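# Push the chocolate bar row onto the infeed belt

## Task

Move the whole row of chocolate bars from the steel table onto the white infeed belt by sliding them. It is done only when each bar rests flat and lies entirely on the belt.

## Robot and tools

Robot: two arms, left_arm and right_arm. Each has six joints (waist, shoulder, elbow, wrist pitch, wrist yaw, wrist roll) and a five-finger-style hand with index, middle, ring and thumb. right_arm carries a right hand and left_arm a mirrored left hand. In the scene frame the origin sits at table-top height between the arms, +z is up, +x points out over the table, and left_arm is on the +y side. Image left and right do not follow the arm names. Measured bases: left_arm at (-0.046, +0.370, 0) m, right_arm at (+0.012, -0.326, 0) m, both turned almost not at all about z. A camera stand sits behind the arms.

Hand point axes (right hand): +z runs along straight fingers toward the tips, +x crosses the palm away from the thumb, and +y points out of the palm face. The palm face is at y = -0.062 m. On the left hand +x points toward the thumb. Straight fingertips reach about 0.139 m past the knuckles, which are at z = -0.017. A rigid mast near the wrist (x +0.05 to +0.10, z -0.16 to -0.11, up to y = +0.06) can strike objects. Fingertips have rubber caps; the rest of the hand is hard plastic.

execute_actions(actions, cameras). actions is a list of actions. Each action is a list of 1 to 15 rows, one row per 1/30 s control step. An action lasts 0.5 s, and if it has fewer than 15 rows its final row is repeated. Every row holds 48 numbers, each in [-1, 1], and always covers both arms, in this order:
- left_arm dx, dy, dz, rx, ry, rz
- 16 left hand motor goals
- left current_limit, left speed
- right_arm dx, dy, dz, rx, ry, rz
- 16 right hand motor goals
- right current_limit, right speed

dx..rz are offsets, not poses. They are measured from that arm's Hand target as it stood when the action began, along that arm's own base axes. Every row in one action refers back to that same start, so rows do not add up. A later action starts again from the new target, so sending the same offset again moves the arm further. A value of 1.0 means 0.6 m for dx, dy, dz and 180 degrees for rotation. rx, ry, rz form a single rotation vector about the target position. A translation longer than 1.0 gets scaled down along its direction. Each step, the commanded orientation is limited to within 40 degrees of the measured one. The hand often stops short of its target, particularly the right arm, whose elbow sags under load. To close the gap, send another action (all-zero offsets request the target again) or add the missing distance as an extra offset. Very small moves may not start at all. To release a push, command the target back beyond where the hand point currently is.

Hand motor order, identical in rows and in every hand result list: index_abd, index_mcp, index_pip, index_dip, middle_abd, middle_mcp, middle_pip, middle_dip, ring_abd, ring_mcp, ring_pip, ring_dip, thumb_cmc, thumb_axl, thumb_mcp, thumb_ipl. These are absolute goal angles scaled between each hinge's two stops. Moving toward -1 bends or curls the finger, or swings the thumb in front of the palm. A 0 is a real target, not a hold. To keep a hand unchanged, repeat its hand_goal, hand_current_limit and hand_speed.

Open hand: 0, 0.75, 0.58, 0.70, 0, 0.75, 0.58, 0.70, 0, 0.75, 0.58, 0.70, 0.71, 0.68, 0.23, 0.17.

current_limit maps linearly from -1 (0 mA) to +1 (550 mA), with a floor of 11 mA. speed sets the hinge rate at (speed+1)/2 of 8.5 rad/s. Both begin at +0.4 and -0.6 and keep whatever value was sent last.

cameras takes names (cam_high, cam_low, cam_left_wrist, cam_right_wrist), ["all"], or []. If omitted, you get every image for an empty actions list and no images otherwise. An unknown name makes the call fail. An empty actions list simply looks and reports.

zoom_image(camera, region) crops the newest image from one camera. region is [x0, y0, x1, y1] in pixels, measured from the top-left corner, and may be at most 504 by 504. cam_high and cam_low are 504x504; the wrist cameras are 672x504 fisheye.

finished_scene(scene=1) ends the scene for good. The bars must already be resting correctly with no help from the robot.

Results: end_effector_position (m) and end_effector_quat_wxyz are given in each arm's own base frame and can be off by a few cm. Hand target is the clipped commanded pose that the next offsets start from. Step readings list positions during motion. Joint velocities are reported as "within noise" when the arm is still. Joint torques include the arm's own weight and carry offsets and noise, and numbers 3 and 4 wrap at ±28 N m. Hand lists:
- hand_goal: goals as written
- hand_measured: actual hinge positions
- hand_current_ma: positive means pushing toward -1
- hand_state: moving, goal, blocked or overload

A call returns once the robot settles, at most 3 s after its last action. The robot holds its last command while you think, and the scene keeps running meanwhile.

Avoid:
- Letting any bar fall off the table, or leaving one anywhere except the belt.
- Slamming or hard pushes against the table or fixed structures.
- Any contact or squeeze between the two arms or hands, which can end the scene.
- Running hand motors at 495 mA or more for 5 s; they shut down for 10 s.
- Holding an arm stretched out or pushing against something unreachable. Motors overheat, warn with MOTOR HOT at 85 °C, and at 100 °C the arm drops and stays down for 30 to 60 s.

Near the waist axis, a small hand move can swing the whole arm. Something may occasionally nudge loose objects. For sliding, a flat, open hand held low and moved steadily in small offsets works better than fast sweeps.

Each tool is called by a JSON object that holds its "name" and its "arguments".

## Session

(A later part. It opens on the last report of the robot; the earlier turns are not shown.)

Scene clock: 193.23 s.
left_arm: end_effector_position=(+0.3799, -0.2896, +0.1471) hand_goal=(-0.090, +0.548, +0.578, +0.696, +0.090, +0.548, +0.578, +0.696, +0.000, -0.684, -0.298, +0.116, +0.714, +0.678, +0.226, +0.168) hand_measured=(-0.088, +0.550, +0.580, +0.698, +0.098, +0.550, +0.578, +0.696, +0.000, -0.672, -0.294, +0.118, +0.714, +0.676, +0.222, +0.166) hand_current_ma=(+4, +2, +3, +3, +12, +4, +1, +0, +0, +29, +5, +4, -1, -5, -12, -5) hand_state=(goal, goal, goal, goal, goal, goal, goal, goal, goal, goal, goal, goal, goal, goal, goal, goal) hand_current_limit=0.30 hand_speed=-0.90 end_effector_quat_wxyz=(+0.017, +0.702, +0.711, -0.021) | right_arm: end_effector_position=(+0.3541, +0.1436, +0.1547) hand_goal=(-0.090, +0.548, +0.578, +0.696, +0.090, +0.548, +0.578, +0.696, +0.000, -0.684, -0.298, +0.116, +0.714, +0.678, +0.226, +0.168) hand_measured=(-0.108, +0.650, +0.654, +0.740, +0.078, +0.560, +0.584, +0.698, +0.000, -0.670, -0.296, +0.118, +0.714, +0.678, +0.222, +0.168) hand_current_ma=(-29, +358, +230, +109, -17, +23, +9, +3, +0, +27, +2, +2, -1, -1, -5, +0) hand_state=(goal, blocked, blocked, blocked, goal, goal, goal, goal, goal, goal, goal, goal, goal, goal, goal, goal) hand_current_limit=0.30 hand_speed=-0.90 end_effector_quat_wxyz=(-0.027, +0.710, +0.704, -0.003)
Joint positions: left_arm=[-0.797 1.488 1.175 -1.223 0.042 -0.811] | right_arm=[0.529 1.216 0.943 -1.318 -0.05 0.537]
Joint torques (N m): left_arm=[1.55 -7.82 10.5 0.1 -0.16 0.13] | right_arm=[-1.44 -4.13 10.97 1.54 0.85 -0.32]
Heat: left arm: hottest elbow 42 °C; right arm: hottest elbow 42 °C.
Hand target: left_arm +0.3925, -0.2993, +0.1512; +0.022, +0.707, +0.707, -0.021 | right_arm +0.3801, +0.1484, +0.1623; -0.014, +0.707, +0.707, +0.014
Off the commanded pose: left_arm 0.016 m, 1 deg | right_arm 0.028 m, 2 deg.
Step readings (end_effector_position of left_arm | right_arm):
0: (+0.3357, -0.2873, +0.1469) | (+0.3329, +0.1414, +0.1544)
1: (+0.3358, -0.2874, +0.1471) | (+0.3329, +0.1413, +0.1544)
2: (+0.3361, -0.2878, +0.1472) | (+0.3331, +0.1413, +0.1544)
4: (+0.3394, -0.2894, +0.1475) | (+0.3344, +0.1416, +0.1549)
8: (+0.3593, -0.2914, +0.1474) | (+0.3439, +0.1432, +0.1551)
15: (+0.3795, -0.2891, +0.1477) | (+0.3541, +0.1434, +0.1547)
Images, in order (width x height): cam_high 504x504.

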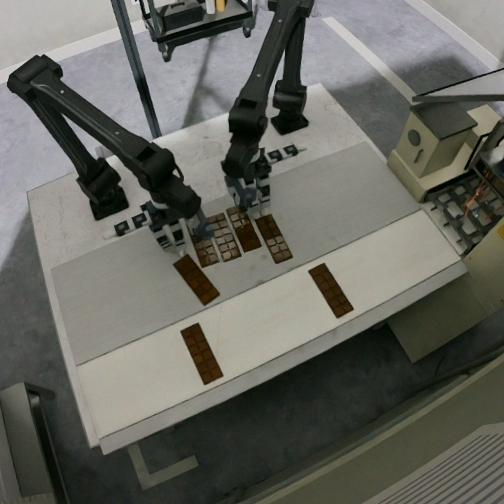

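{"name": "execute_actions", "arguments": {"actions": [[[0.015,-0.002,0,0,0,0,-0.09,0.548,0.577,0.696,0.09,0.548,0.577,0.696,0,-0.685,-0.299,0.116,0.714,0.678,0.226,0.168,0.3,-0.9,0,0,0.01,-0.002,0,0,-0.106,0.648,0.652,0.738,0.09,0.548,0.577,0.696,0,-0.685,-0.299,0.116,0.714,0.678,0.226,0.168,0.3,-0.9],[0.03,-0.002,0,0,0,0,-0.09,0.548,0.577,0.696,0.09,0.548,0.577,0.696,0,-0.685,-0.299,0.116,0.714,0.678,0.226,0.168,0.3,-0.9,-0.01,0,0.02,-0.004,0,0,-0.106,0.648,0.652,0.738,0.09,0.548,0.577,0.696,0,-0.685,-0.299,0.116,0.714,0.678,0.226,0.168,0.3,-0.9],[0.045,-0.002,0,0,0,0,-0.09,0.548,0.577,0.696,0.09,0.548,0.577,0.696,0,-0.685,-0.299,0.116,0.714,0.678,0.226,0.168,0.3,-0.9,-0.025,0,0.024,-0.004,0,0,-0.106,0.6,0.61,0.71,0.09,0.548,0.577,0.696,0,-0.685,-0.299,0.116,0.714,0.678,0.226,0.168,0.3,-0.9],[0.06,-0.002,0,0,0,0,-0.09,0.548,0.577,0.696,0.09,0.548,0.577,0.696,0,-0.685,-0.299,0.116,0.714,0.678,0.226,0.168,0.3,-0.9,-0.035,0,0.024,-0.004,0,0,-0.09,0.548,0.577,0.696,0.09,0.548,0.577,0.696,0,-0.685,-0.299,0.116,0.714,0.678,0.226,0.168,0.3,-0.9],[0.07,-0.002,0,0,0,0,-0.09,0.548,0.577,0.696,0.09,0.548,0.577,0.696,0,-0.685,-0.299,0.116,0.714,0.678,0.226,0.168,0.3,-0.9,-0.035,0,0.024,-0.004,0,0,-0.09,0.548,0.577,0.696,0.09,0.548,0.577,0.696,0,-0.685,-0.299,0.116,0.714,0.678,0.226,0.168,0.3,-0.9]],[[0.015,0,0,0,0,0,-0.09,0.548,0.577,0.696,0.09,0.548,0.577,0.696,0,-0.685,-0.299,0.116,0.714,0.678,0.226,0.168,0.3,-0.9,0.01,0,-0.015,0,0,0,-0.09,0.548,0.577,0.696,0.09,0.548,0.577,0.696,0,-0.685,-0.299,0.116,0.714,0.678,0.226,0.168,0.3,-0.9],[0.03,0,0,0,0,0,-0.09,0.548,0.577,0.696,0.09,0.548,0.577,0.696,0,-0.685,-0.299,0.116,0.714,0.678,0.226,0.168,0.3,-0.9,0.015,0,-0.015,0,0,0,-0.09,0.548,0.577,0.696,0.09,0.548,0.577,0.696,0,-0.685,-0.299,0.116,0.714,0.678,0.226,0.168,0.3,-0.9],[0.045,0,0,0,0,0,-0.09,0.548,0.577,0.696,0.09,0.548,0.577,0.696,0,-0.685,-0.299,0.116,0.714,0.678,0.226,0.168,0.3,-0.9,0.025,0,-0.015,0,0,0,-0.09,0.548,0.577,0.696,0.09,0.548,0.577,0.696,0,-0.685,-0.299,0.116,0.714,0.678,0.226,0.168,0.3,-0.9],[0.06,0,0,0,0,0,-0.09,0.548,0.577,0.696,0.09,0.548,0.577,0.696,0,-0.685,-0.299,0.116,0.714,0.678,0.226,0.168,0.3,-0.9,0.035,0,-0.015,0,0,0,-0.09,0.548,0.577,0.696,0.09,0.548,0.577,0.696,0,-0.685,-0.299,0.116,0.714,0.678,0.226,0.168,0.3,-0.9],[0.07,0,0,0,0,0,-0.09,0.548,0.577,0.696,0.09,0.548,0.577,0.696,0,-0.685,-0.299,0.116,0.714,0.678,0.226,0.168,0.3,-0.9,0.04,0,-0.015,0,0,0,-0.09,0.548,0.577,0.696,0.09,0.548,0.577,0.696,0,-0.685,-0.299,0.116,0.714,0.678,0.226,0.168,0.3,-0.9]]], "cameras": ["cam_high"]}}

{"name": "zoom_image", "arguments": {"camera": "cam_high", "region": [130, 210, 230, 310]}}

{"name": "zoom_image", "arguments": {"camera": "cam_high", "region": [230, 180, 330, 280]}}

Scene clock: 198.60 s.
left_arm: end_effector_position=(+0.4628, -0.2925, +0.1461) hand_goal=(-0.090, +0.548, +0.578, +0.696, +0.090, +0.548, +0.578, +0.696, +0.000, -0.684, -0.298, +0.116, +0.714, +0.678, +0.226, +0.168) hand_measured=(-0.088, +0.548, +0.580, +0.698, +0.094, +0.548, +0.578, +0.696, +0.000, -0.672, -0.294, +0.118, +0.714, +0.676, +0.222, +0.166) hand_current_ma=(+2, +0, +2, +3, +4, +0, -1, +0, +0, +29, +5, +4, -1, -5, -12, -5) hand_state=(goal, goal, goal, goal, goal, goal, goal, goal, goal, goal, goal, goal, goal, goal, goal, goal) hand_current_limit=0.30 hand_speed=-0.90 end_effector_quat_wxyz=(+0.016, +0.703, +0.711, -0.021) | right_arm: end_effector_position=(+0.3624, +0.1423, +0.1562) hand_goal=(-0.090, +0.548, +0.578, +0.696, +0.090, +0.548, +0.578, +0.696, +0.000, -0.684, -0.298, +0.116, +0.714, +0.678, +0.226, +0.168) hand_measured=(-0.090, +0.550, +0.580, +0.698, +0.094, +0.564, +0.586, +0.698, +0.000, -0.670, -0.296, +0.118, +0.714, +0.678, +0.222, +0.168) hand_current_ma=(+0, +3, +3, +3, +4, +30, +12, +1, +0, +27, +2, +2, -1, -1, -5, +0) hand_state=(goal, goal, goal, goal, goal, goal, goal, goal, goal, goal, goal, goal, goal, goal, goal, goal) hand_current_limit=0.30 hand_speed=-0.90 end_effector_quat_wxyz=(-0.017, +0.707, +0.707, -0.010)
Joint positions: left_arm=[-0.68 1.65 1.365 -1.258 0.045 -0.692] | right_arm=[0.523 1.237 0.963 -1.324 -0.027 0.522]
Joint torques (N m): left_arm=[0.97 -10.4 10.77 0.02 -0.11 0.15] | right_arm=[-0.56 -5.48 11.04 1.1 0.33 -0.14]
Heat: left arm: hottest elbow 43 °C; right arm: hottest elbow 43 °C.
Hand target: left_arm +0.4764, -0.3005, +0.1512; +0.022, +0.707, +0.706, -0.021 | right_arm +0.3830, +0.1485, +0.1677; -0.010, +0.707, +0.708, +0.009
Off the commanded pose: left_arm 0.017 m, 1 deg | right_arm 0.024 m, 2 deg.
Step readings (end_effector_position of left_arm | right_arm):
0: (+0.3799, -0.2896, +0.1471) | (+0.3541, +0.1436, +0.1547)
1: (+0.3799, -0.2897, +0.1471) | (+0.3541, +0.1436, +0.1547)
2: (+0.3801, -0.2899, +0.1474) | (+0.3542, +0.1437, +0.1550)
4: (+0.3828, -0.2915, +0.1475) | (+0.3540, +0.1433, +0.1551)
8: (+0.4012, -0.2948, +0.1475) | (+0.3537, +0.1413, +0.1559)
15: (+0.4216, -0.2920, +0.1476) | (+0.3537, +0.1417, +0.1575)
16: (+0.4219, -0.2922, +0.1477) | (+0.3537, +0.1418, +0.1577)
17: (+0.4220, -0.2924, +0.1476) | (+0.3537, +0.1418, +0.1577)
19: (+0.4251, -0.2922, +0.1476) | (+0.3537, +0.1418, +0.1575)
23: (+0.4422, -0.2962, +0.1474) | (+0.3560, +0.1415, +0.1554)
30: (+0.4629, -0.2928, +0.1476) | (+0.3621, +0.1420, +0.1559)
Images, in order (width x height): cam_high 504x504.

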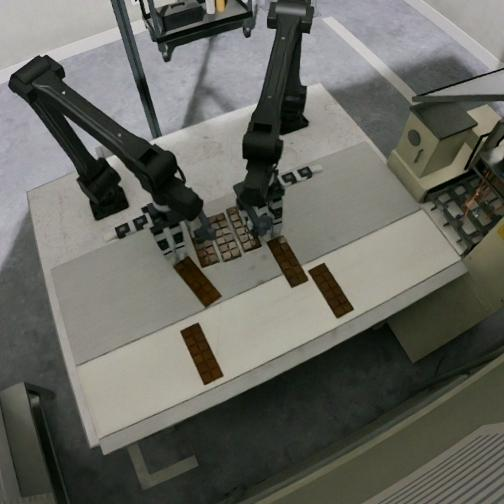

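Scaled by 5.040 from the camera's 504x504 image, which has a finer 720x720 frame.

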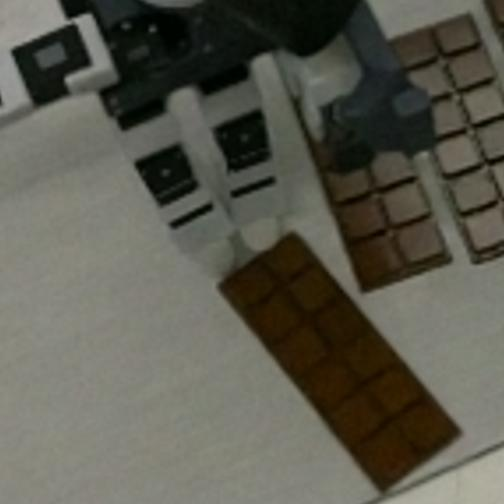

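Scaled by 5.040 from the camera's 504x504 image, which has a finer 720x720 frame.

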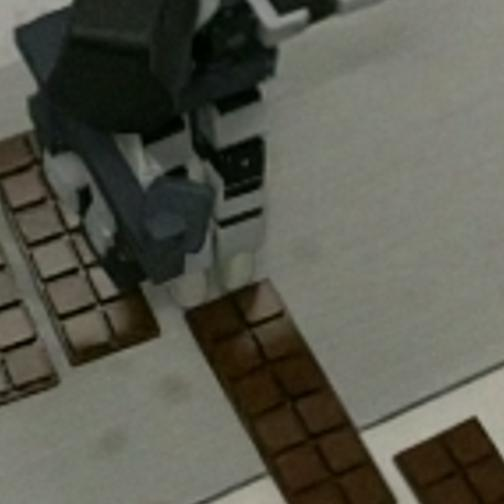

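{"name": "execute_actions", "arguments": {"actions": [[[0.015,-0.008,0,0,0,0,-0.09,0.548,0.577,0.696,0.09,0.548,0.577,0.696,0,-0.685,-0.299,0.116,0.714,0.678,0.226,0.168,0.3,-0.9,0.01,0,0,0,0,-0.01,-0.09,0.548,0.577,0.696,0.09,0.548,0.577,0.696,0,-0.685,-0.299,0.116,0.714,0.678,0.226,0.168,0.3,-0.9],[0.03,-0.01,0,0,0,0,-0.09,0.548,0.577,0.696,0.09,0.548,0.577,0.696,0,-0.685,-0.299,0.116,0.714,0.678,0.226,0.168,0.3,-0.9,0.02,0,0,0,0,-0.02,-0.09,0.548,0.577,0.696,0.09,0.548,0.577,0.696,0,-0.685,-0.299,0.116,0.714,0.678,0.226,0.168,0.3,-0.9],[0.045,-0.01,0,0,0,0,-0.09,0.548,0.577,0.696,0.09,0.548,0.577,0.696,0,-0.685,-0.299,0.116,0.714,0.678,0.226,0.168,0.3,-0.9,0.035,0,0,0,0,-0.028,-0.09,0.548,0.577,0.696,0.09,0.548,0.577,0.696,0,-0.685,-0.299,0.116,0.714,0.678,0.226,0.168,0.3,-0.9],[0.06,-0.01,0,0,0,0,-0.09,0.548,0.577,0.696,0.09,0.548,0.577,0.696,0,-0.685,-0.299,0.116,0.714,0.678,0.226,0.168,0.3,-0.9,0.05,0,0,0,0,-0.028,-0.09,0.548,0.577,0.696,0.09,0.548,0.577,0.696,0,-0.685,-0.299,0.116,0.714,0.678,0.226,0.168,0.3,-0.9],[0.07,-0.01,0,0,0,0,-0.09,0.548,0.577,0.696,0.09,0.548,0.577,0.696,0,-0.685,-0.299,0.116,0.714,0.678,0.226,0.168,0.3,-0.9,0.06,0,0,0,0,-0.028,-0.09,0.548,0.577,0.696,0.09,0.548,0.577,0.696,0,-0.685,-0.299,0.116,0.714,0.678,0.226,0.168,0.3,-0.9]]], "cameras": ["cam_high"]}}

{"name": "zoom_image", "arguments": {"camera": "cam_high", "region": [130, 220, 230, 320]}}

{"name": "zoom_image", "arguments": {"camera": "cam_high", "region": [240, 210, 340, 310]}}

Scene clock: 201.20 s.
left_arm: end_effector_position=(+0.4946, -0.2972, +0.1482) hand_goal=(-0.090, +0.548, +0.578, +0.696, +0.090, +0.548, +0.578, +0.696, +0.000, -0.684, -0.298, +0.116, +0.714, +0.678, +0.226, +0.168) hand_measured=(-0.070, +0.624, +0.636, +0.730, +0.092, +0.554, +0.580, +0.696, +0.000, -0.672, -0.294, +0.118, +0.714, +0.676, +0.222, +0.166) hand_current_ma=(+42, +284, +191, +101, +2, +13, +3, +0, +0, +29, +5, +4, -1, -5, -12, -5) hand_state=(goal, blocked, blocked, blocked, goal, goal, goal, goal, goal, goal, goal, goal, goal, goal, goal, goal) hand_current_limit=0.30 hand_speed=-0.90 end_effector_quat_wxyz=(+0.006, +0.701, +0.713, -0.025) | right_arm: end_effector_position=(+0.3976, +0.1433, +0.1572) hand_goal=(-0.090, +0.548, +0.578, +0.696, +0.090, +0.548, +0.578, +0.696, +0.000, -0.684, -0.298, +0.116, +0.714, +0.678, +0.226, +0.168) hand_measured=(-0.088, +0.550, +0.580, +0.698, +0.096, +0.566, +0.588, +0.698, +0.000, -0.670, -0.296, +0.118, +0.714, +0.678, +0.222, +0.168) hand_current_ma=(+1, +2, +2, +3, +6, +36, +15, +2, +0, +27, +2, +2, -1, -1, -5, +0) hand_state=(goal, goal, goal, goal, goal, goal, goal, goal, goal, goal, goal, goal, goal, goal, goal, goal) hand_current_limit=0.30 hand_speed=-0.90 end_effector_quat_wxyz=(-0.017, +0.731, +0.682, -0.011)
Joint positions: left_arm=[-0.647 1.731 1.48 -1.314 0.051 -0.664] | right_arm=[0.488 1.333 1.051 -1.318 -0.027 0.557]
Joint torques (N m): left_arm=[1.73 -10.58 11.29 0.85 -0.3 0.27] | right_arm=[-0.62 -7.06 11.17 1.31 0.33 0.07]
Heat: left arm: hottest elbow 43 °C; right arm: hottest elbow 43 °C.
Hand target: left_arm +0.5184, -0.3065, +0.1513; +0.022, +0.707, +0.706, -0.021 | right_arm +0.4190, +0.1484, +0.1676; -0.010, +0.737, +0.676, +0.010
Off the commanded pose: left_arm 0.026 m, 2 deg | right_arm 0.024 m, 3 deg.
Step readings (end_effector_position of left_arm | right_arm):
0: (+0.4628, -0.2925, +0.1461) | (+0.3624, +0.1423, +0.1562)
1: (+0.4629, -0.2926, +0.1460) | (+0.3624, +0.1423, +0.1562)
2: (+0.4632, -0.2929, +0.1462) | (+0.3627, +0.1423, +0.1563)
4: (+0.4655, -0.2940, +0.1462) | (+0.3650, +0.1427, +0.1567)
8: (+0.4792, -0.2958, +0.1473) | (+0.3811, +0.1435, +0.1567)
15: (+0.4929, -0.2958, +0.1480) | (+0.3977, +0.1435, +0.1572)
Images, in order (width x height): cam_high 504x504.

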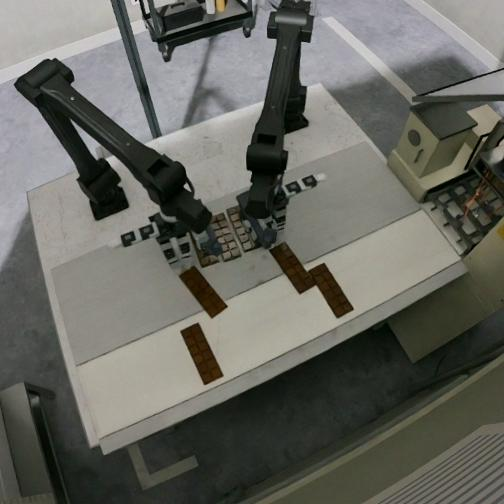

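Scaled by 5.040 from the camera's 504x504 image, which has a finer 720x720 frame.

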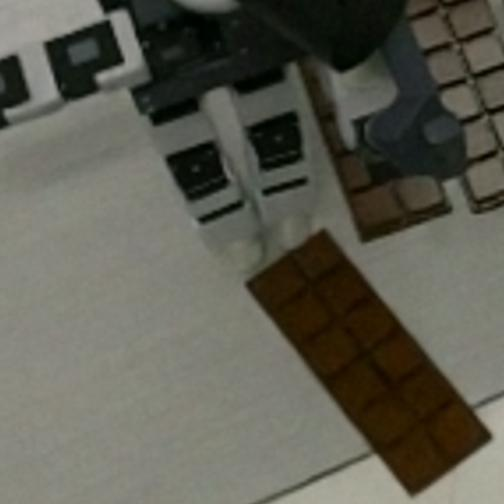

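Scaled by 5.040 from the camera's 504x504 image, which has a finer 720x720 frame.

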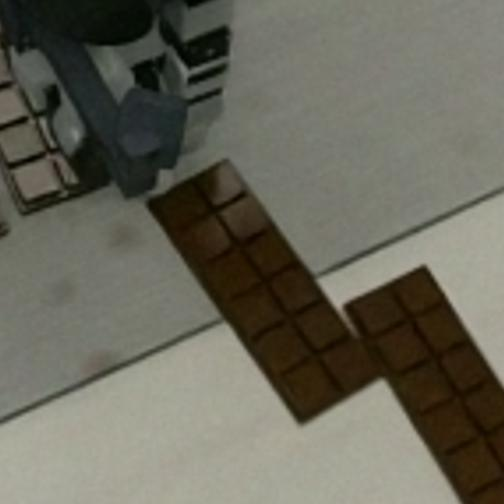

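{"name": "execute_actions", "arguments": {"actions": [[[0,0,0.012,0,0,0,-0.07,0.62,0.634,0.728,0.09,0.548,0.577,0.696,0,-0.685,-0.299,0.116,0.714,0.678,0.226,0.168,0.3,-0.9,0.012,0,0,0,0,0,-0.09,0.548,0.577,0.696,0.09,0.548,0.577,0.696,0,-0.685,-0.299,0.116,0.714,0.678,0.226,0.168,0.3,-0.9],[-0.015,-0.005,0.024,0.004,0,0,-0.07,0.62,0.634,0.728,0.09,0.548,0.577,0.696,0,-0.685,-0.299,0.116,0.714,0.678,0.226,0.168,0.3,-0.9,0.024,0,0,0,0,0,-0.09,0.548,0.577,0.696,0.09,0.548,0.577,0.696,0,-0.685,-0.299,0.116,0.714,0.678,0.226,0.168,0.3,-0.9],[-0.03,-0.008,0.026,0.006,0,0,-0.08,0.6,0.61,0.71,0.09,0.548,0.577,0.696,0,-0.685,-0.299,0.116,0.714,0.678,0.226,0.168,0.3,-0.9,0.036,0,0,0,0,-0.005,-0.09,0.548,0.577,0.696,0.09,0.548,0.577,0.696,0,-0.685,-0.299,0.116,0.714,0.678,0.226,0.168,0.3,-0.9],[-0.035,-0.008,0.026,0.006,0,0,-0.09,0.548,0.577,0.696,0.09,0.548,0.577,0.696,0,-0.685,-0.299,0.116,0.714,0.678,0.226,0.168,0.3,-0.9,0.05,0,0,0,0,-0.01,-0.09,0.548,0.577,0.696,0.09,0.548,0.577,0.696,0,-0.685,-0.299,0.116,0.714,0.678,0.226,0.168,0.3,-0.9],[-0.035,-0.008,0.026,0.006,0,0,-0.09,0.548,0.577,0.696,0.09,0.548,0.577,0.696,0,-0.685,-0.299,0.116,0.714,0.678,0.226,0.168,0.3,-0.9,0.06,0,0,0,0,-0.01,-0.09,0.548,0.577,0.696,0.09,0.548,0.577,0.696,0,-0.685,-0.299,0.116,0.714,0.678,0.226,0.168,0.3,-0.9]],[[0.0,0,-0.012,0,0,0,-0.09,0.548,0.577,0.696,0.09,0.548,0.577,0.696,0,-0.685,-0.299,0.116,0.714,0.678,0.226,0.168,0.3,-0.9,0.012,0,0,0,0,0,-0.09,0.548,0.577,0.696,0.09,0.548,0.577,0.696,0,-0.685,-0.299,0.116,0.714,0.678,0.226,0.168,0.3,-0.9],[0.0,0,-0.018,0,0,0,-0.09,0.548,0.577,0.696,0.09,0.548,0.577,0.696,0,-0.685,-0.299,0.116,0.714,0.678,0.226,0.168,0.3,-0.9,0.024,0,0,0,0,0,-0.09,0.548,0.577,0.696,0.09,0.548,0.577,0.696,0,-0.685,-0.299,0.116,0.714,0.678,0.226,0.168,0.3,-0.9],[0.0,0,-0.018,0,0,0,-0.09,0.548,0.577,0.696,0.09,0.548,0.577,0.696,0,-0.685,-0.299,0.116,0.714,0.678,0.226,0.168,0.3,-0.9,0.036,0,0,0,0,0,-0.09,0.548,0.577,0.696,0.09,0.548,0.577,0.696,0,-0.685,-0.299,0.116,0.714,0.678,0.226,0.168,0.3,-0.9],[0.0,0,-0.018,0,0,0,-0.09,0.548,0.577,0.696,0.09,0.548,0.577,0.696,0,-0.685,-0.299,0.116,0.714,0.678,0.226,0.168,0.3,-0.9,0.05,0,0,0,0,0,-0.09,0.548,0.577,0.696,0.09,0.548,0.577,0.696,0,-0.685,-0.299,0.116,0.714,0.678,0.226,0.168,0.3,-0.9]]], "cameras": ["cam_high"]}}

{"name": "zoom_image", "arguments": {"camera": "cam_high", "region": [140, 240, 240, 340]}}

{"name": "zoom_image", "arguments": {"camera": "cam_high", "region": [240, 210, 340, 310]}}

Scene clock: 204.80 s.
left_arm: end_effector_position=(+0.4916, -0.3021, +0.1495) hand_goal=(-0.090, +0.548, +0.578, +0.696, +0.090, +0.548, +0.578, +0.696, +0.000, -0.684, -0.298, +0.116, +0.714, +0.678, +0.226, +0.168) hand_measured=(-0.086, +0.552, +0.582, +0.700, +0.092, +0.552, +0.580, +0.696, +0.000, -0.672, -0.294, +0.118, +0.714, +0.676, +0.222, +0.166) hand_current_ma=(+4, +8, +6, +5, +1, +9, +5, +0, +0, +29, +5, +4, -1, -5, -12, -5) hand_state=(goal, goal, goal, goal, goal, goal, goal, goal, goal, goal, goal, goal, goal, goal, goal, goal) hand_current_limit=0.30 hand_speed=-0.90 end_effector_quat_wxyz=(+0.002, +0.707, +0.707, -0.017) | right_arm: end_effector_position=(+0.4640, +0.1436, +0.1597) hand_goal=(-0.090, +0.548, +0.578, +0.696, +0.090, +0.548, +0.578, +0.696, +0.000, -0.684, -0.298, +0.116, +0.714, +0.678, +0.226, +0.168) hand_measured=(-0.086, +0.550, +0.580, +0.698, +0.098, +0.566, +0.588, +0.698, +0.000, -0.670, -0.296, +0.118, +0.714, +0.678, +0.222, +0.168) hand_current_ma=(+3, +2, +2, +2, +9, +36, +15, +2, +0, +27, +2, +2, -1, -1, -5, +0) hand_state=(goal, goal, goal, goal, goal, goal, goal, goal, goal, goal, goal, goal, goal, goal, goal, goal) hand_current_limit=0.30 hand_speed=-0.90 end_effector_quat_wxyz=(-0.015, +0.749, +0.662, -0.006)
Joint positions: left_arm=[-0.662 1.733 1.485 -1.322 0.034 -0.663] | right_arm=[0.423 1.489 1.215 -1.318 -0.024 0.546]
Joint torques (N m): left_arm=[0.21 -12.86 9.18 0.66 -0.23 -0.1] | right_arm=[-0.56 -9 11.22 1.05 0.25 -0.17]
Heat: left arm: hottest elbow 44 °C; right arm: hottest elbow 44 °C.
Hand target: left_arm +0.4974, -0.3114, +0.1561; +0.016, +0.707, +0.707, -0.014 | right_arm +0.4850, +0.1484, +0.1677; -0.009, +0.748, +0.664, +0.010
Off the commanded pose: left_arm 0.013 m, 2 deg | right_arm 0.023 m, 2 deg.
Step readings (end_effector_position of left_arm | right_arm):
0: (+0.4946, -0.2972, +0.1479) | (+0.3976, +0.1433, +0.1572)
1: (+0.4946, -0.2972, +0.1479) | (+0.3977, +0.1433, +0.1573)
2: (+0.4947, -0.2973, +0.1484) | (+0.3980, +0.1435, +0.1573)
4: (+0.4960, -0.2973, +0.1491) | (+0.4006, +0.1438, +0.1575)
8: (+0.4946, -0.2977, +0.1494) | (+0.4175, +0.1442, +0.1578)
15: (+0.4916, -0.3001, +0.1492) | (+0.4332, +0.1439, +0.1584)
16: (+0.4914, -0.3002, +0.1492) | (+0.4332, +0.1439, +0.1584)
17: (+0.4914, -0.3002, +0.1492) | (+0.4336, +0.1436, +0.1586)
19: (+0.4911, -0.3008, +0.1492) | (+0.4362, +0.1439, +0.1588)
23: (+0.4910, -0.3016, +0.1493) | (+0.4520, +0.1446, +0.1592)
30: (+0.4916, -0.3021, +0.1495) | (+0.4639, +0.1436, +0.1597)
Images, in order (width x height): cam_high 504x504.

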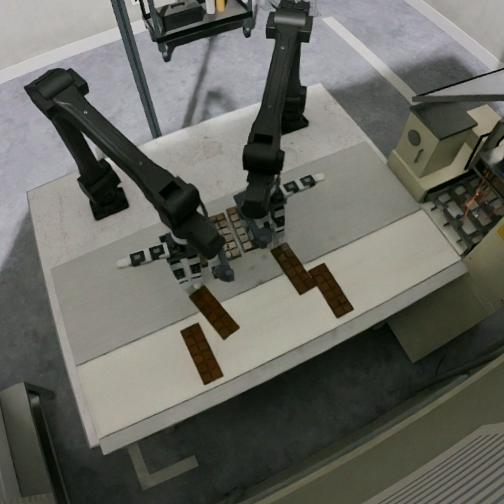

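Scaled by 5.040 from the camera's 504x504 image, which has a finer 720x720 frame.

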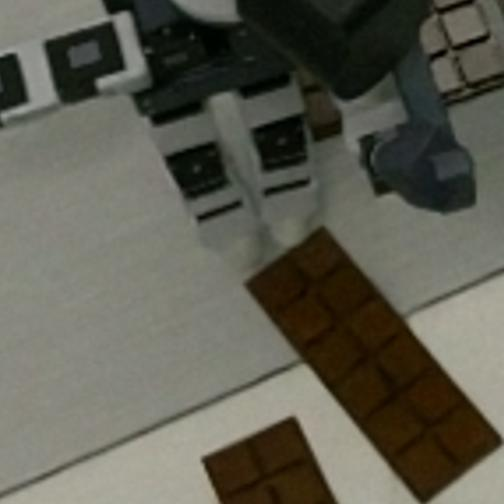

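Scaled by 5.040 from the camera's 504x504 image, which has a finer 720x720 frame.

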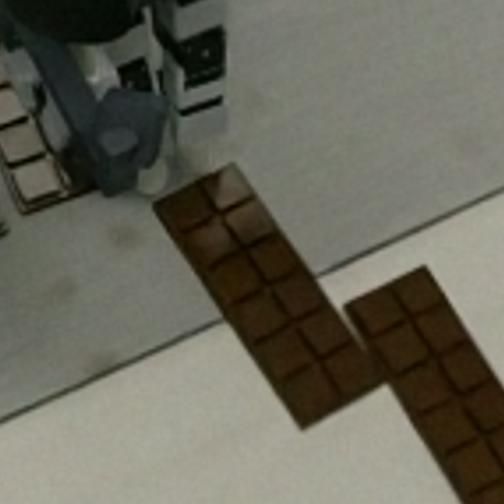

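{"name": "execute_actions", "arguments": {"actions": [[[0.0125,-0.002,0,0,0,-0.005,-0.09,0.548,0.577,0.696,0.09,0.548,0.577,0.696,0,-0.685,-0.299,0.116,0.714,0.678,0.226,0.168,0.3,-0.9,0.0125,0,0,0,0,0,-0.09,0.548,0.577,0.696,0.09,0.548,0.577,0.696,0,-0.685,-0.299,0.116,0.714,0.678,0.226,0.168,0.3,-0.9],[0.025,-0.004,0,0,0,-0.01,-0.09,0.548,0.577,0.696,0.09,0.548,0.577,0.696,0,-0.685,-0.299,0.116,0.714,0.678,0.226,0.168,0.3,-0.9,0.025,0,0,0,0,0,-0.09,0.548,0.577,0.696,0.09,0.548,0.577,0.696,0,-0.685,-0.299,0.116,0.714,0.678,0.226,0.168,0.3,-0.9],[0.0375,-0.006,0,0,0,-0.015,-0.09,0.548,0.577,0.696,0.09,0.548,0.577,0.696,0,-0.685,-0.299,0.116,0.714,0.678,0.226,0.168,0.3,-0.9,0.0375,0,0,0,0,0,-0.09,0.548,0.577,0.696,0.09,0.548,0.577,0.696,0,-0.685,-0.299,0.116,0.714,0.678,0.226,0.168,0.3,-0.9],[0.05,-0.008,0,0,0,-0.02,-0.09,0.548,0.577,0.696,0.09,0.548,0.577,0.696,0,-0.685,-0.299,0.116,0.714,0.678,0.226,0.168,0.3,-0.9,0.05,0,0,0,0,0,-0.09,0.548,0.577,0.696,0.09,0.548,0.577,0.696,0,-0.685,-0.299,0.116,0.714,0.678,0.226,0.168,0.3,-0.9]]], "cameras": ["cam_high"]}}

{"name": "zoom_image", "arguments": {"camera": "cam_high", "region": [140, 160, 360, 380]}}

Scene clock: 208.50 s.
left_arm: end_effector_position=(+0.5115, -0.3101, +0.1487) hand_goal=(-0.090, +0.548, +0.578, +0.696, +0.090, +0.548, +0.578, +0.696, +0.000, -0.684, -0.298, +0.116, +0.714, +0.678, +0.226, +0.168) hand_measured=(-0.092, +0.554, +0.582, +0.700, +0.092, +0.552, +0.580, +0.696, +0.000, -0.672, -0.294, +0.118, +0.714, +0.676, +0.222, +0.166) hand_current_ma=(-2, +14, +7, +5, +1, +8, +5, +0, +0, +29, +5, +4, -1, -5, -12, -5) hand_state=(goal, goal, goal, goal, goal, goal, goal, goal, goal, goal, goal, goal, goal, goal, goal, goal) hand_current_limit=0.30 hand_speed=-0.90 end_effector_quat_wxyz=(+0.006, +0.726, +0.688, -0.016) | right_arm: end_effector_position=(+0.4966, +0.1453, +0.1612) hand_goal=(-0.090, +0.548, +0.578, +0.696, +0.090, +0.548, +0.578, +0.696, +0.000, -0.684, -0.298, +0.116, +0.714, +0.678, +0.226, +0.168) hand_measured=(-0.086, +0.550, +0.580, +0.698, +0.098, +0.566, +0.588, +0.698, +0.000, -0.670, -0.296, +0.118, +0.714, +0.678, +0.222, +0.168) hand_current_ma=(+4, +2, +2, +2, +10, +36, +15, +2, +0, +27, +2, +2, -1, -1, -5, +0) hand_state=(goal, goal, goal, goal, goal, goal, goal, goal, goal, goal, goal, goal, goal, goal, goal, goal) hand_current_limit=0.30 hand_speed=-0.90 end_effector_quat_wxyz=(-0.013, +0.749, +0.662, -0.001)
Joint positions: left_arm=[-0.645 1.773 1.536 -1.328 0.034 -0.591] | right_arm=[0.397 1.559 1.296 -1.318 -0.024 0.52]
Joint torques (N m): left_arm=[1.49 -12.28 11.18 -0.12 -0.15 0.15] | right_arm=[-0.73 -10.29 11.3 0.66 0.21 -0.16]
Heat: left arm: hottest elbow 44 °C; right arm: hottest elbow 44 °C.
Hand target: left_arm +0.5274, -0.3160, +0.1560; +0.015, +0.729, +0.684, -0.015 | right_arm +0.5151, +0.1484, +0.1677; -0.009, +0.748, +0.664, +0.010
Off the commanded pose: left_arm 0.019 m, 1 deg | right_arm 0.020 m, 1 deg.
Step readings (end_effector_position of left_arm | right_arm):
0: (+0.4916, -0.3021, +0.1495) | (+0.4640, +0.1436, +0.1597)
1: (+0.4916, -0.3021, +0.1495) | (+0.4640, +0.1436, +0.1596)
2: (+0.4916, -0.3021, +0.1495) | (+0.4644, +0.1438, +0.1597)
4: (+0.4919, -0.3025, +0.1490) | (+0.4678, +0.1445, +0.1601)
8: (+0.4997, -0.3081, +0.1485) | (+0.4846, +0.1460, +0.1606)
15: (+0.5110, -0.3099, +0.1488) | (+0.4965, +0.1453, +0.1611)
Images, in order (width x height): cam_high 504x504.

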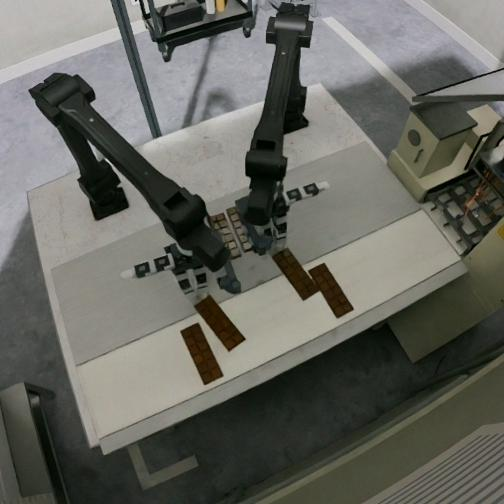

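Scaled by 2.291 from the camera's 504x504 image, which has a finer 720x720 frame.

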